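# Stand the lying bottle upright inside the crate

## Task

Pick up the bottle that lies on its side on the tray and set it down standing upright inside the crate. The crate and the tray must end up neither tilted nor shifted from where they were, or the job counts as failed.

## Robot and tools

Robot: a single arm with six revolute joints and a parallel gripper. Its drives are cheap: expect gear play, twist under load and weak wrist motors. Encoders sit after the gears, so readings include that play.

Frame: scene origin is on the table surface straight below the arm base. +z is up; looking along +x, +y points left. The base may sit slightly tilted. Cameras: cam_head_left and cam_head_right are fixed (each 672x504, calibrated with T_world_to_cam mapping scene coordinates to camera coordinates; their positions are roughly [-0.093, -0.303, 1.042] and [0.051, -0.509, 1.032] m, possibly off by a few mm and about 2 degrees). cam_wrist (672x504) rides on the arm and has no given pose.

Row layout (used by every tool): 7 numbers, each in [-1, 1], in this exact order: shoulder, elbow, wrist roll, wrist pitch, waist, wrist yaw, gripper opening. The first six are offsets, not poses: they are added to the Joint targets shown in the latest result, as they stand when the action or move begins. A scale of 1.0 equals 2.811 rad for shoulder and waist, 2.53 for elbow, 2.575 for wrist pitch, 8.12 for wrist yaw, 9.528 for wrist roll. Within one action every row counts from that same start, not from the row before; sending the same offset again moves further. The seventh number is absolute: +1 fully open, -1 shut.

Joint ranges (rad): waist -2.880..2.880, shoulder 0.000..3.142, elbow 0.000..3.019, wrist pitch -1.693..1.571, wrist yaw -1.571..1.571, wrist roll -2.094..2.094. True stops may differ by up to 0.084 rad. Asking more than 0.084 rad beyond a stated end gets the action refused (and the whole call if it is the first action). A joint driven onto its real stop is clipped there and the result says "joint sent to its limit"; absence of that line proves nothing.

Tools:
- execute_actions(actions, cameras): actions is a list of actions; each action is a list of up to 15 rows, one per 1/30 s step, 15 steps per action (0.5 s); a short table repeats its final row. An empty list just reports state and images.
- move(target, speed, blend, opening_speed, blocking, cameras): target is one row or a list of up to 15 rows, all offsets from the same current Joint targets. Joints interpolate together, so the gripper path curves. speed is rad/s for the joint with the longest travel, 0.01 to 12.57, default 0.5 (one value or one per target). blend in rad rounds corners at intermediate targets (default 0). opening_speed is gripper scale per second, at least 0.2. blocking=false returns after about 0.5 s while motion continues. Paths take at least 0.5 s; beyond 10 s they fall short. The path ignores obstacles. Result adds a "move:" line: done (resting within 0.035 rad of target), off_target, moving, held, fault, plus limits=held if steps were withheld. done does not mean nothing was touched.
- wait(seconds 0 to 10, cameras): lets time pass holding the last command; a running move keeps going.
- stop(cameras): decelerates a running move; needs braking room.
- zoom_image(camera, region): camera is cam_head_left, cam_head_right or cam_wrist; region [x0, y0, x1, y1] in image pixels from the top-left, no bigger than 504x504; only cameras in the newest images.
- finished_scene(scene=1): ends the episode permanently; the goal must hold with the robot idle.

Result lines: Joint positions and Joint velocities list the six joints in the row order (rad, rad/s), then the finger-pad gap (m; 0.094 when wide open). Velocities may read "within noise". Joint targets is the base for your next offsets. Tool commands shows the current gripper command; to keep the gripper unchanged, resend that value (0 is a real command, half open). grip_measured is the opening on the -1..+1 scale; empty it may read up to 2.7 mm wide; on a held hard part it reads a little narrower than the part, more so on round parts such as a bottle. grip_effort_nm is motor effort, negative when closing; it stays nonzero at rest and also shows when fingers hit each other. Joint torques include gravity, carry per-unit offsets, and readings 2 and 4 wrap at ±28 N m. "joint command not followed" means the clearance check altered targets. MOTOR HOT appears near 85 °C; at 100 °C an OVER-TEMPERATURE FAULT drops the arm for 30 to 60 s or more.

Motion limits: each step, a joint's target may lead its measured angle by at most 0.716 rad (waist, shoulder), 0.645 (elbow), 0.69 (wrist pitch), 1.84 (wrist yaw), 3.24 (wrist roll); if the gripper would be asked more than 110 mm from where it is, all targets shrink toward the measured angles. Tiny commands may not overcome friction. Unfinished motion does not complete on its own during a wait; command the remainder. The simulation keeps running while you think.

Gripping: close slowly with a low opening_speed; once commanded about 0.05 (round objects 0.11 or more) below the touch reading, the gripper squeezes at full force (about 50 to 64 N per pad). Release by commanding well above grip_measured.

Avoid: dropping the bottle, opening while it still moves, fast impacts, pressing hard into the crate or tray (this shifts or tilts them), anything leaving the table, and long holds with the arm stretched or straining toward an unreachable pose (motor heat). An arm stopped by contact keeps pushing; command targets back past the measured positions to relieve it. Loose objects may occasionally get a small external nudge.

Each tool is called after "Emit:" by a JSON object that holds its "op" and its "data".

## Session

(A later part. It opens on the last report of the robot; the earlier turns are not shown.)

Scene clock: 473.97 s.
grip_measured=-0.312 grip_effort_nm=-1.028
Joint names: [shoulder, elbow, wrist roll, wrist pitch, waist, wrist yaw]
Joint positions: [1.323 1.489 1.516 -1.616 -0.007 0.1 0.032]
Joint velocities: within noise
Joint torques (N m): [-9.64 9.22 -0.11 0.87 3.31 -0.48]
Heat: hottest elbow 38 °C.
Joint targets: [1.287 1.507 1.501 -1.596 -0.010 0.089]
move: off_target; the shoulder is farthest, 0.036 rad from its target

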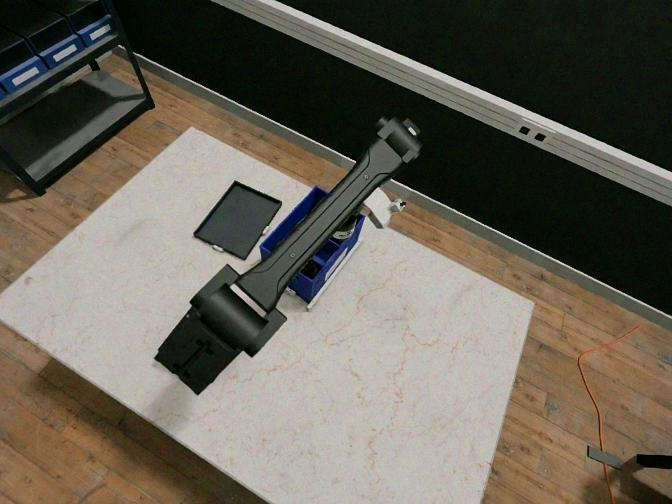

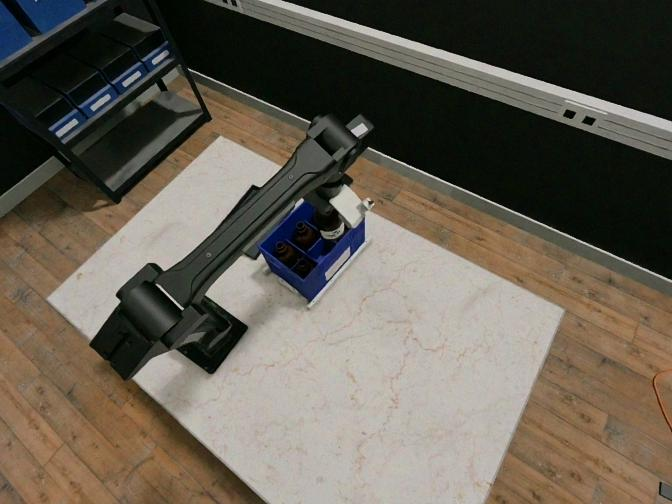

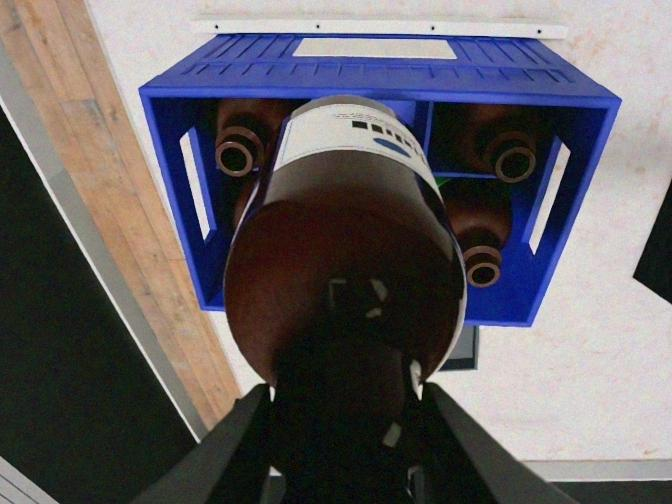

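Emit:
{"op": "move", "data": {"target": [-0.008,-0.0752,0,0.0652,0.0003,0,-0.5], "speed": 0.25}}

Emit:
{"op": "zoom_image", "data": {"camera": "cam_head_right", "region": [240, 60, 440, 310]}}

Scene clock: 489.63 s.
grip_measured=-0.312 grip_effort_nm=-1.028
Joint names: [shoulder, elbow, wrist roll, wrist pitch, waist, wrist yaw]
Joint positions: [1.305 1.299 1.514 -1.449 -0.007 0.097 0.032]
Joint velocities: within noise
Joint torques (N m): [-9.93 9.31 -0.1 0.87 3.25 -0.34]
Heat: hottest elbow 35 °C.
Joint targets: [1.264 1.316 1.501 -1.428 -0.009 0.089]
move: off_target; the shoulder is farthest, 0.040 rad from its target

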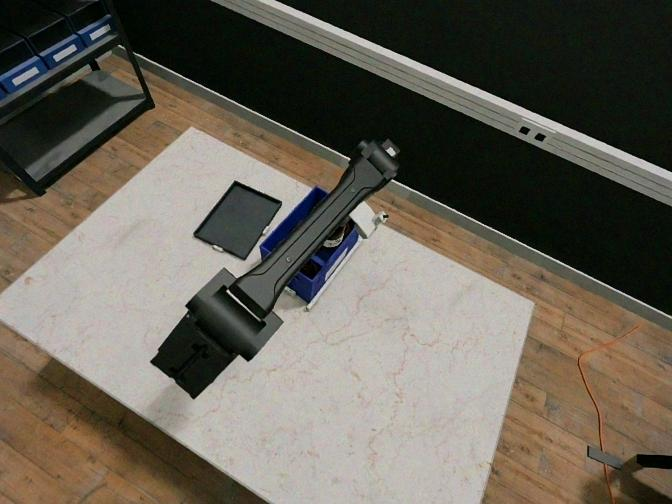

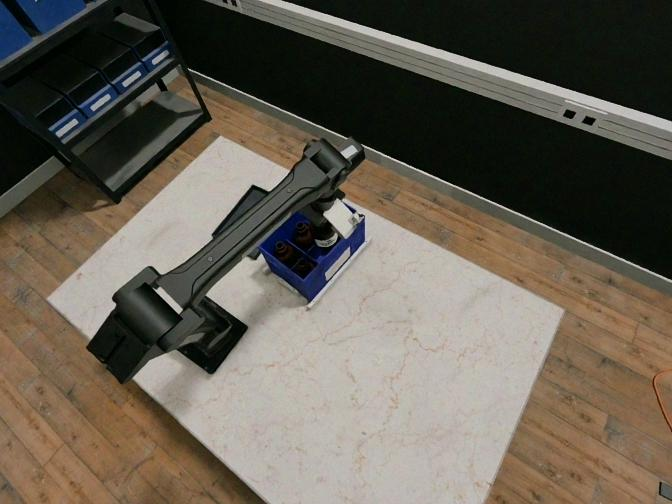

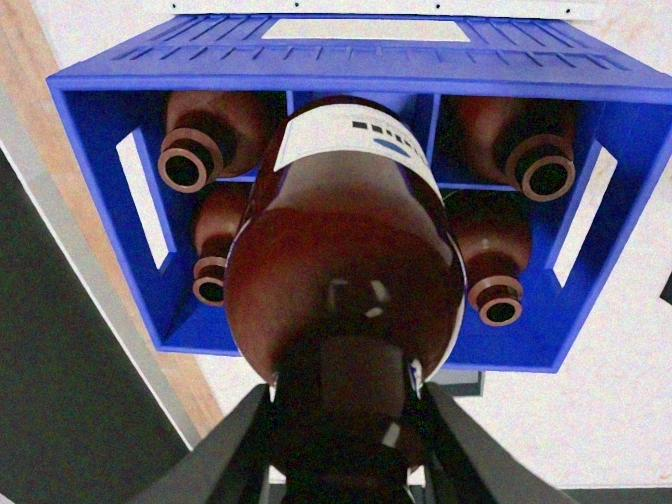

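Scaled by 2.016 from the camera's 672x504 image, which has a finer 960x720 frame.

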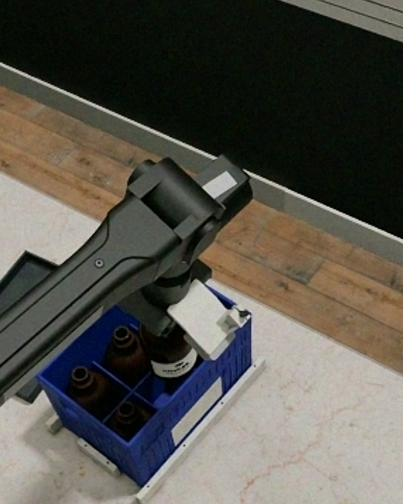

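Emit:
{"op": "move", "data": {"target": [0.0039,-0.058,-0.0056,0.0683,-0.0199,0,-0.5], "speed": 0.15}}

Emit:
{"op": "zoom_image", "data": {"camera": "cam_head_right", "region": [240, 60, 440, 310]}}

Scene clock: 508.80 s.
grip_measured=-0.312 grip_effort_nm=-1.028
Joint names: [shoulder, elbow, wrist roll, wrist pitch, waist, wrist yaw]
Joint positions: [1.303 1.152 1.463 -1.276 -0.057 0.094 0.032]
Joint velocities: within noise
Joint torques (N m): [-9.05 9.26 -0.09 0.98 2.73 -0.21]
Heat: hottest elbow 34 °C.
Joint targets: [1.275 1.170 1.447 -1.252 -0.065 0.089]
move: done

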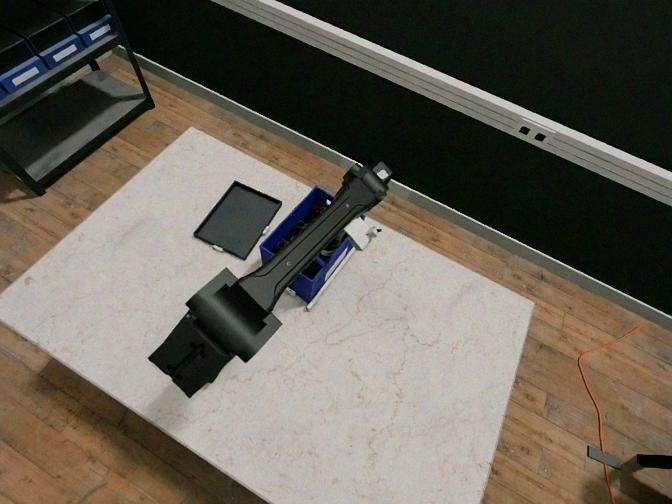

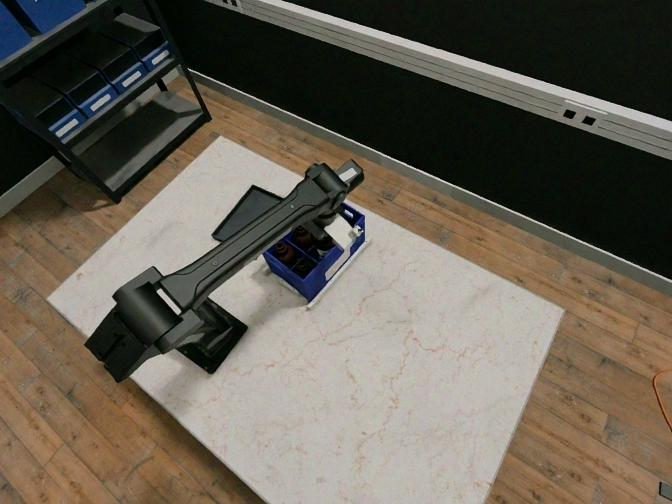

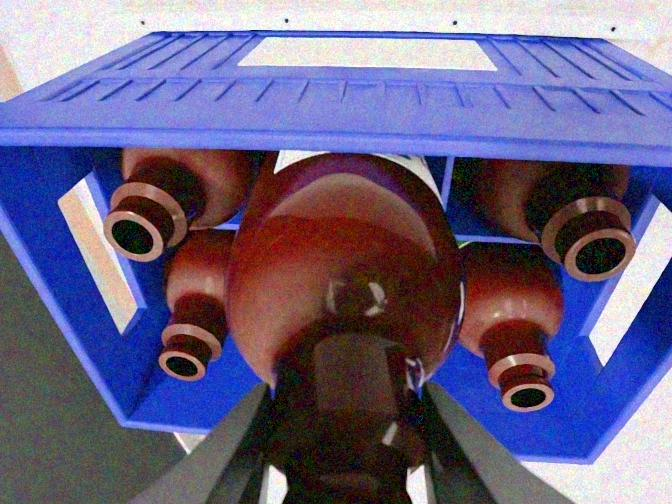

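Scaled by 2.016 from the camera's 672x504 image, which has a finer 960x720 frame.

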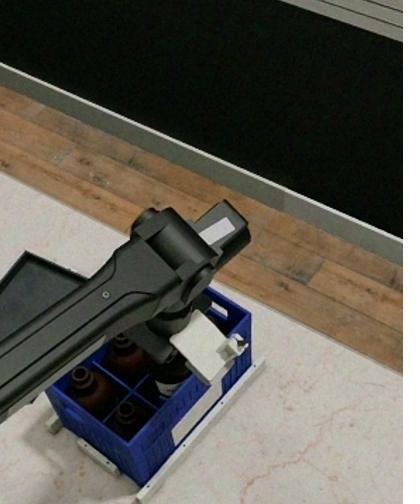

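Emit:
{"op": "move", "data": {"target": [0.0057,-0.0417,-0.0044,0.0528,-0.0159,0,-0.5], "speed": 0.15}}

Emit:
{"op": "zoom_image", "data": {"camera": "cam_head_right", "region": [240, 60, 440, 310]}}

Scene clock: 519.90 s.
grip_measured=-0.312 grip_effort_nm=-1.023
Joint names: [shoulder, elbow, wrist roll, wrist pitch, waist, wrist yaw]
Joint positions: [1.303 1.045 1.42 -1.144 -0.099 0.082 0.032]
Joint velocities: within noise
Joint torques (N m): [-7.88 9.09 -0.11 1.16 2.37 -0.04]
Heat: hottest elbow 34 °C.
Joint targets: [1.291 1.064 1.405 -1.116 -0.110 0.089]
move: done

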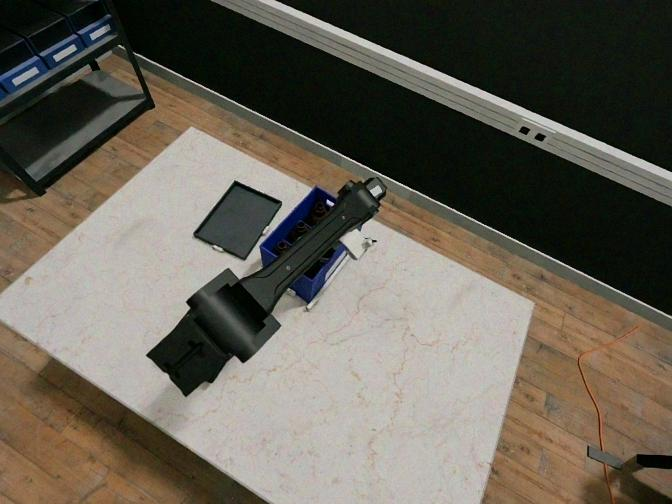

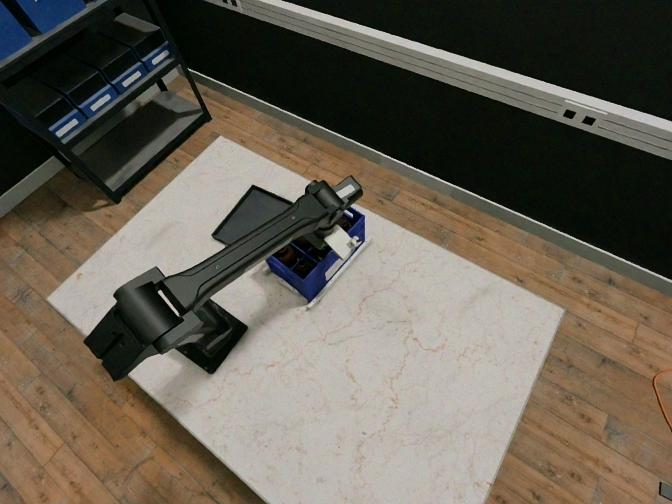

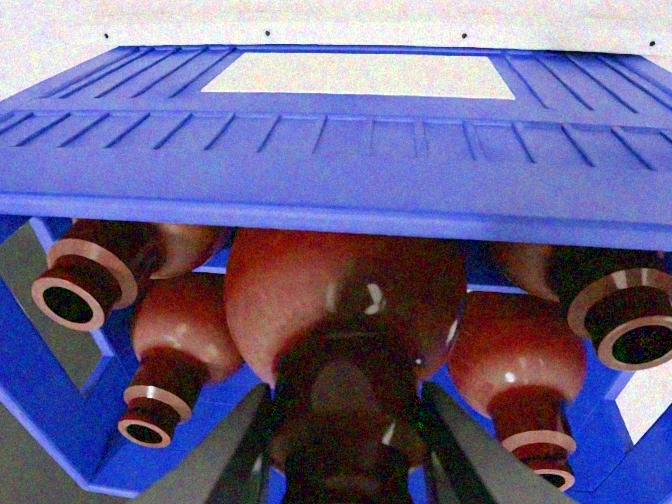

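Scaled by 2.016 from the camera's 672x504 image, which has a finer 960x720 frame.

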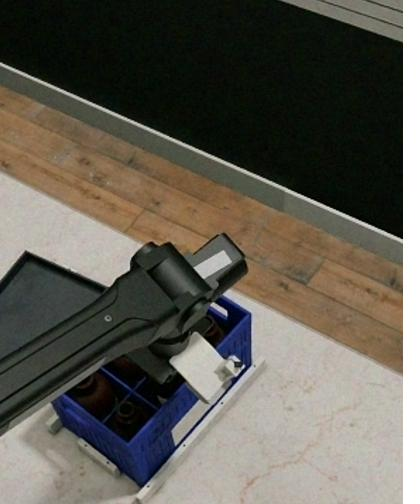

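Emit:
{"op": "move", "data": {"target": [0.0123,-0.0277,-0.0034,0.0439,-0.0121,0,-0.5], "speed": 0.12}}

Emit:
{"op": "zoom_image", "data": {"camera": "cam_head_right", "region": [240, 140, 400, 310]}}

Scene clock: 534.97 s.
grip_measured=-0.312 grip_effort_nm=-1.028
Joint names: [shoulder, elbow, wrist roll, wrist pitch, waist, wrist yaw]
Joint positions: [1.331 0.974 1.388 -1.033 -0.13 0.081 0.032]
Joint velocities: within noise
Joint torques (N m): [-7.47 8.83 -0.12 1.21 2.32 0.07]
Heat: hottest elbow 34 °C.
Joint targets: [1.326 0.994 1.373 -1.003 -0.144 0.089]
move: done

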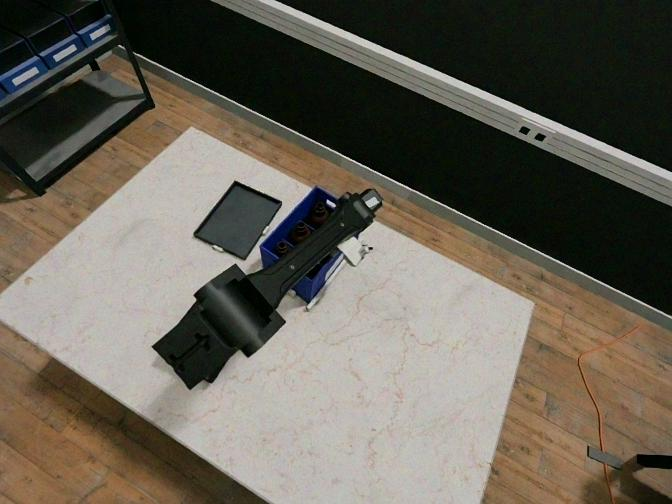

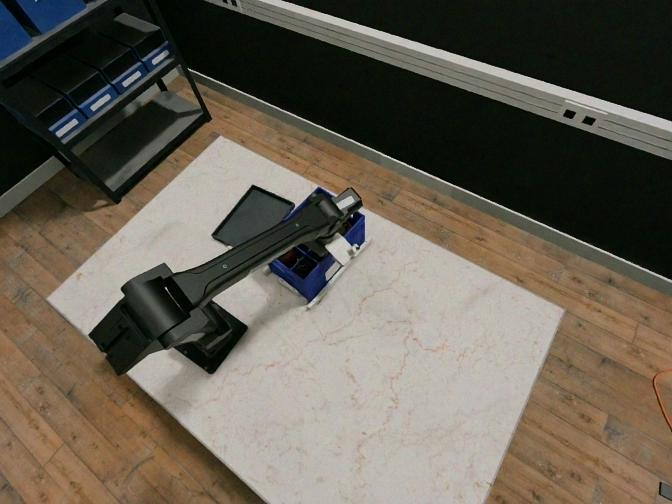

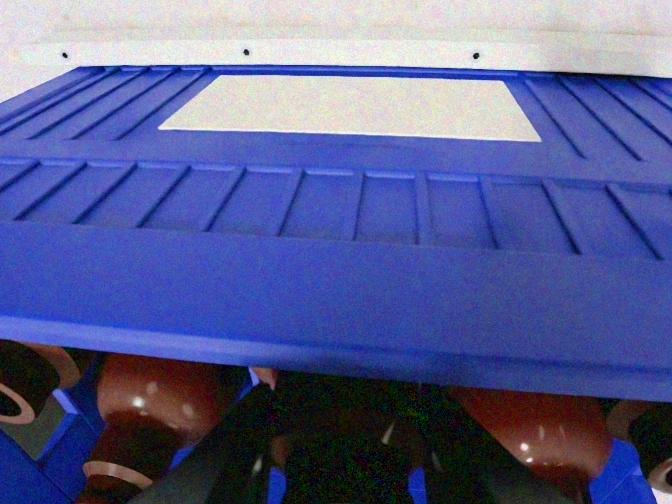

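Scaled by 2.965 from the camera's 672x504 image, which has a finer 960x720 frame.

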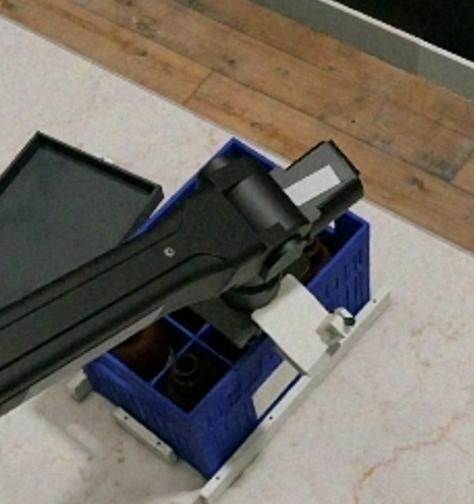

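Emit:
{"op": "move", "data": {"target": [0.0066,-0.0110,-0.0015,0.0189,-0.0052,0,-0.5], "speed": 0.1, "cameras": ["cam_wrist","cam_head_right"]}}

Emit:
{"op": "zoom_image", "data": {"camera": "cam_head_right", "region": [240, 140, 400, 310]}}

Scene clock: 539.57 s.
grip_measured=-0.312 grip_effort_nm=-1.023
Joint names: [shoulder, elbow, wrist roll, wrist pitch, waist, wrist yaw]
Joint positions: [1.349 0.948 1.376 -0.986 -0.143 0.079 0.032]
Joint velocities: within noise
Joint torques (N m): [-7.47 8.55 -0.14 1.26 2.26 0.12]
Heat: hottest elbow 33 °C.
Joint targets: [1.344 0.966 1.359 -0.955 -0.159 0.089]
move: done
Images, in order (width x height): cam_head_right 672x504, cam_wrist 672x504.

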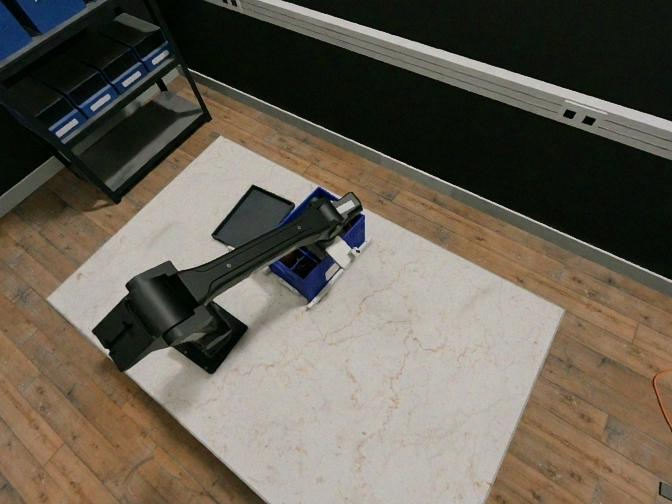

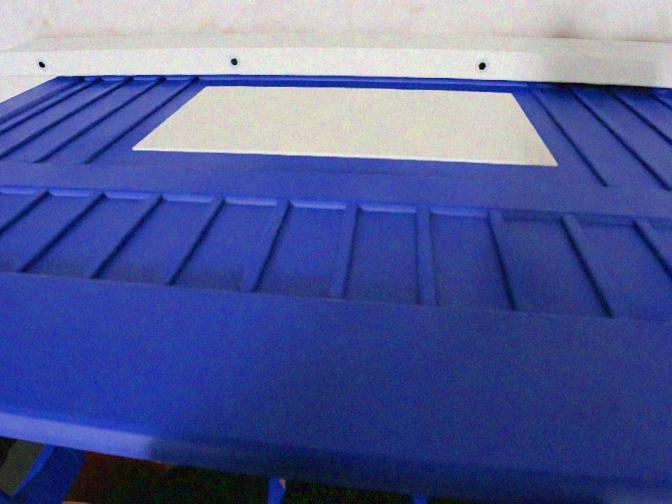

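Scaled by 2.965 from the camera's 672x504 image, which has a finer 960x720 frame.

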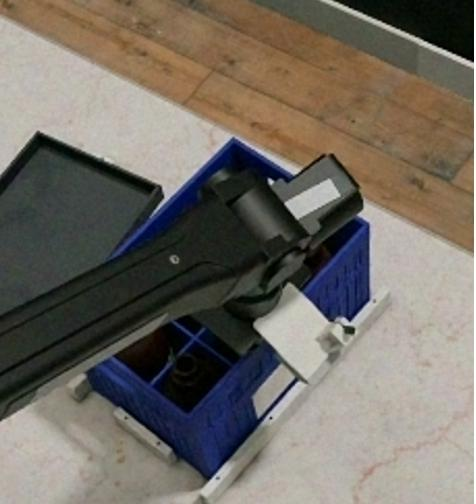

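Emit:
{"op": "move", "data": {"target": [0.0053,-0.0088,-0.0012,0.0151,-0.0042,0,-0.5], "speed": 0.1, "cameras": ["cam_wrist","cam_head_right"]}}

Emit:
{"op": "zoom_image", "data": {"camera": "cam_head_right", "region": [240, 140, 400, 310]}}

Scene clock: 542.57 s.
grip_measured=-0.312 grip_effort_nm=-1.028
Joint names: [shoulder, elbow, wrist roll, wrist pitch, waist, wrist yaw]
Joint positions: [1.349 0.934 1.376 -0.967 -0.143 0.074 0.032]
Joint velocities: within noise
Joint torques (N m): [-6.3 7.75 -0.27 1.99 1.2 0.34]
Heat: hottest elbow 33 °C.
Joint targets: [1.359 0.944 1.347 -0.916 -0.170 0.089]
move: off_target; the wrist pitch is farthest, 0.051 rad from its target
Images, in order (width x height): cam_head_right 672x504, cam_wrist 672x504.

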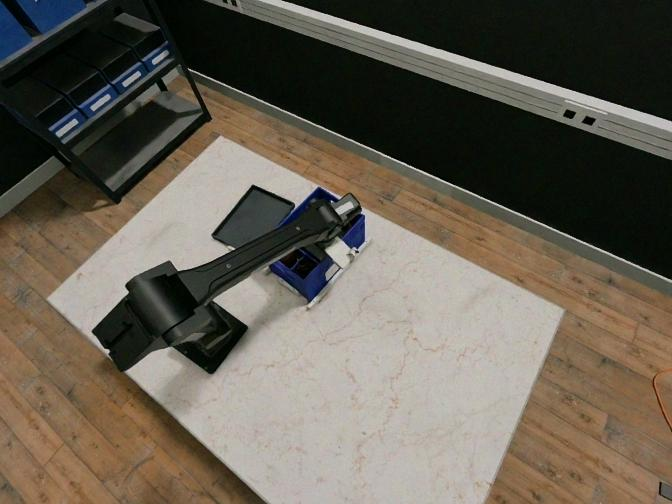

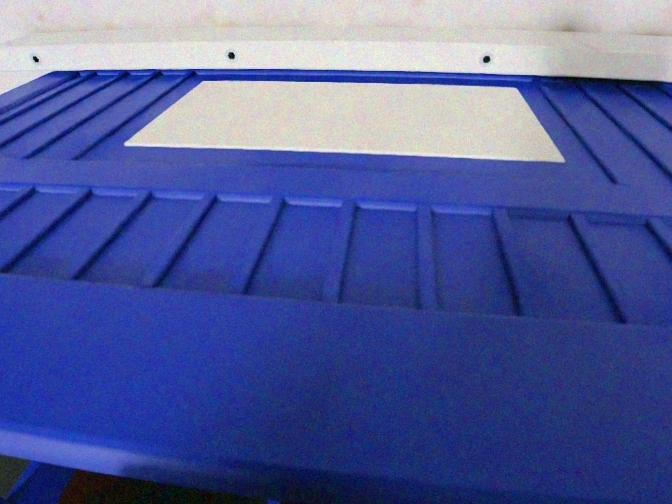

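Scaled by 2.965 from the camera's 672x504 image, which has a finer 960x720 frame.

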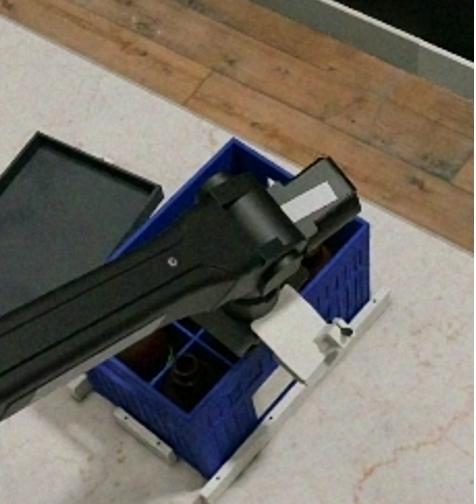

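Emit:
{"op": "move", "data": {"target": [-0.0035,0.0055,0.001,-0.011,0.0035,-0.001,-0.5], "speed": 0.2, "cameras": []}}

Emit:
{"op": "move", "data": {"target": [0,0,0,0,0,0,-0.25], "opening_speed": 0.2, "cameras": ["cam_wrist"]}}

Emit:
{"op": "move", "data": {"target": [0,0,0,0,0,0,0.0], "opening_speed": 0.4, "cameras": ["cam_wrist"]}}

Emit:
{"op": "zoom_image", "data": {"camera": "cam_wrist", "region": [168, 300, 504, 504]}}

Scene clock: 547.93 s.
grip_measured=-0.312 grip_effort_nm=-1.028
Joint names: [shoulder, elbow, wrist roll, wrist pitch, waist, wrist yaw]
Joint positions: [1.349 0.934 1.376 -0.967 -0.143 0.073 0.032]
Joint velocities: within noise
Joint torques (N m): [-7 8.91 -0.16 1.03 2.08 0.05]
Heat: hottest elbow 33 °C.
Joint targets: [1.349 0.958 1.357 -0.944 -0.161 0.081]
move: done
No camera images: "cameras" was empty.

Scene clock: 549.43 s.
grip_measured=-0.252 grip_effort_nm=0.076
Joint names: [shoulder, elbow, wrist roll, wrist pitch, waist, wrist yaw]
Joint positions: [1.349 0.934 1.376 -0.967 -0.143 0.071 0.035]
Joint velocities: within noise
Joint torques (N m): [-7.12 8.9 -0.15 0.98 2.08 0.12]
Heat: hottest elbow 33 °C.
Joint targets: [1.349 0.958 1.357 -0.944 -0.161 0.081]
move: done
Images, in order (width x height): cam_wrist 672x504.

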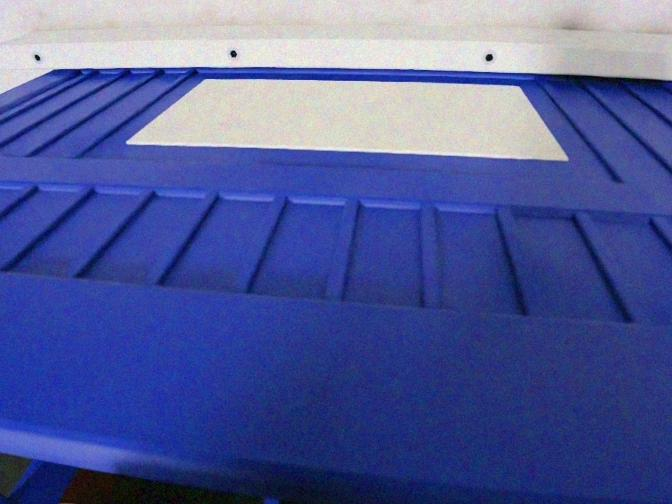

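Scene clock: 550.40 s.
grip_measured=-0.002 grip_effort_nm=0.081
Joint names: [shoulder, elbow, wrist roll, wrist pitch, waist, wrist yaw]
Joint positions: [1.349 0.936 1.376 -0.961 -0.143 0.067 0.047]
Joint velocities: within noise
Joint torques (N m): [-7 8.92 -0.16 0.77 1.96 0.29]
Heat: hottest elbow 33 °C.
Joint targets: [1.349 0.958 1.357 -0.944 -0.161 0.081]
move: done
Images, in order (width x height): cam_wrist 672x504.

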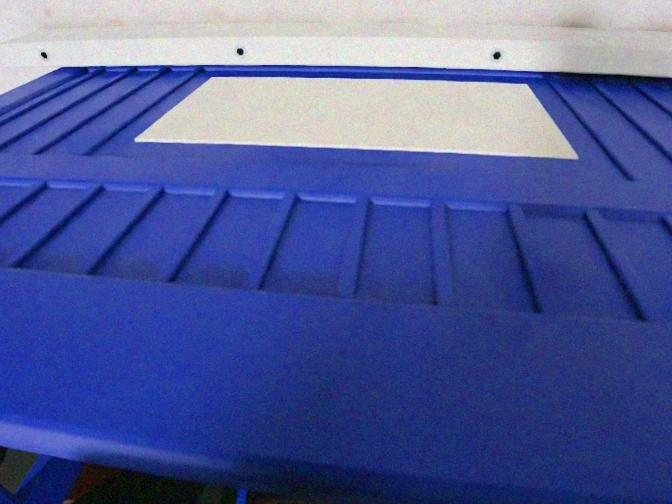

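Scaled by 1.500 from the camera's 672x504 image, which has a finer 960x720 frame.

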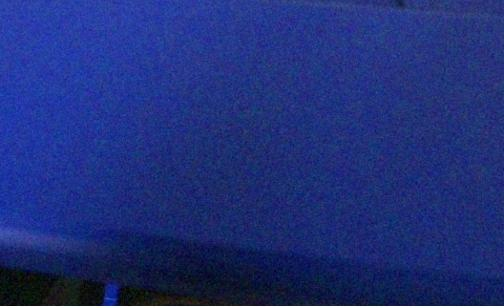

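Emit:
{"op": "move", "data": {"target": [[-0.0082,0.0142,0.0017,-0.0229,0.006,0.001,0.0],[-0.0205,0.0419,0.0051,-0.0668,0.0181,0.001,0.0],[-0.0262,0.0836,0.0095,-0.1196,0.034,0.001,0.0],[-0.0301,0.1416,0.0151,-0.1879,0.0539,0.001,0.0]], "speed": [0.1,0.15,0.3,0.4], "blend": 0.02}}

Emit:
{"op": "zoom_image", "data": {"camera": "cam_wrist", "region": [100, 50, 600, 504]}}

Scene clock: 559.10 s.
grip_measured=-0.001 grip_effort_nm=0.066
Joint names: [shoulder, elbow, wrist roll, wrist pitch, waist, wrist yaw]
Joint positions: [1.286 1.262 1.494 -1.423 -0.03 0.09 0.047]
Joint velocities: within noise
Joint torques (N m): [-8.41 12.4 0.12 -0.08 5.01 -0.01]
Heat: hottest elbow 33 °C.
Joint targets: [1.265 1.316 1.501 -1.428 -0.009 0.089]
move: off_target; the elbow is farthest, 0.054 rad from its target

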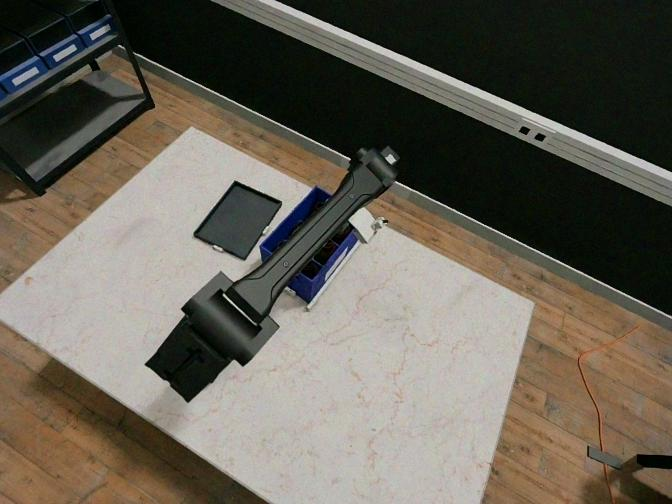

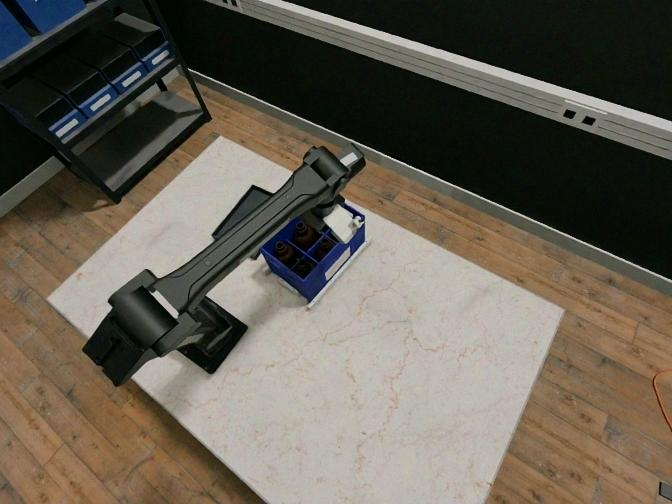

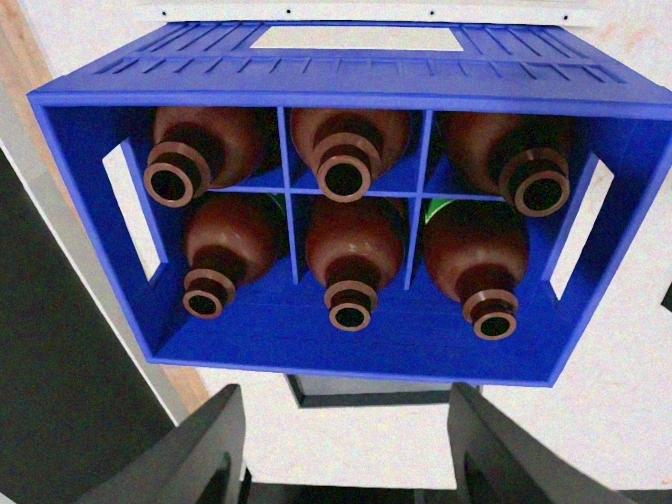

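Scaled by 1.008 from the camera's 672x504 image, which has a finer 960x720 frame.

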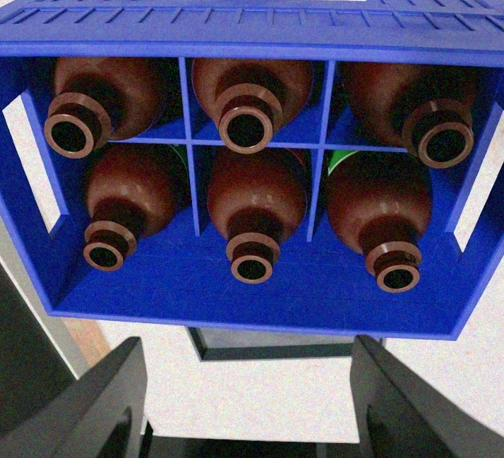

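Emit:
{"op": "finished_scene", "data": {}}

The scene is finished: the task was done.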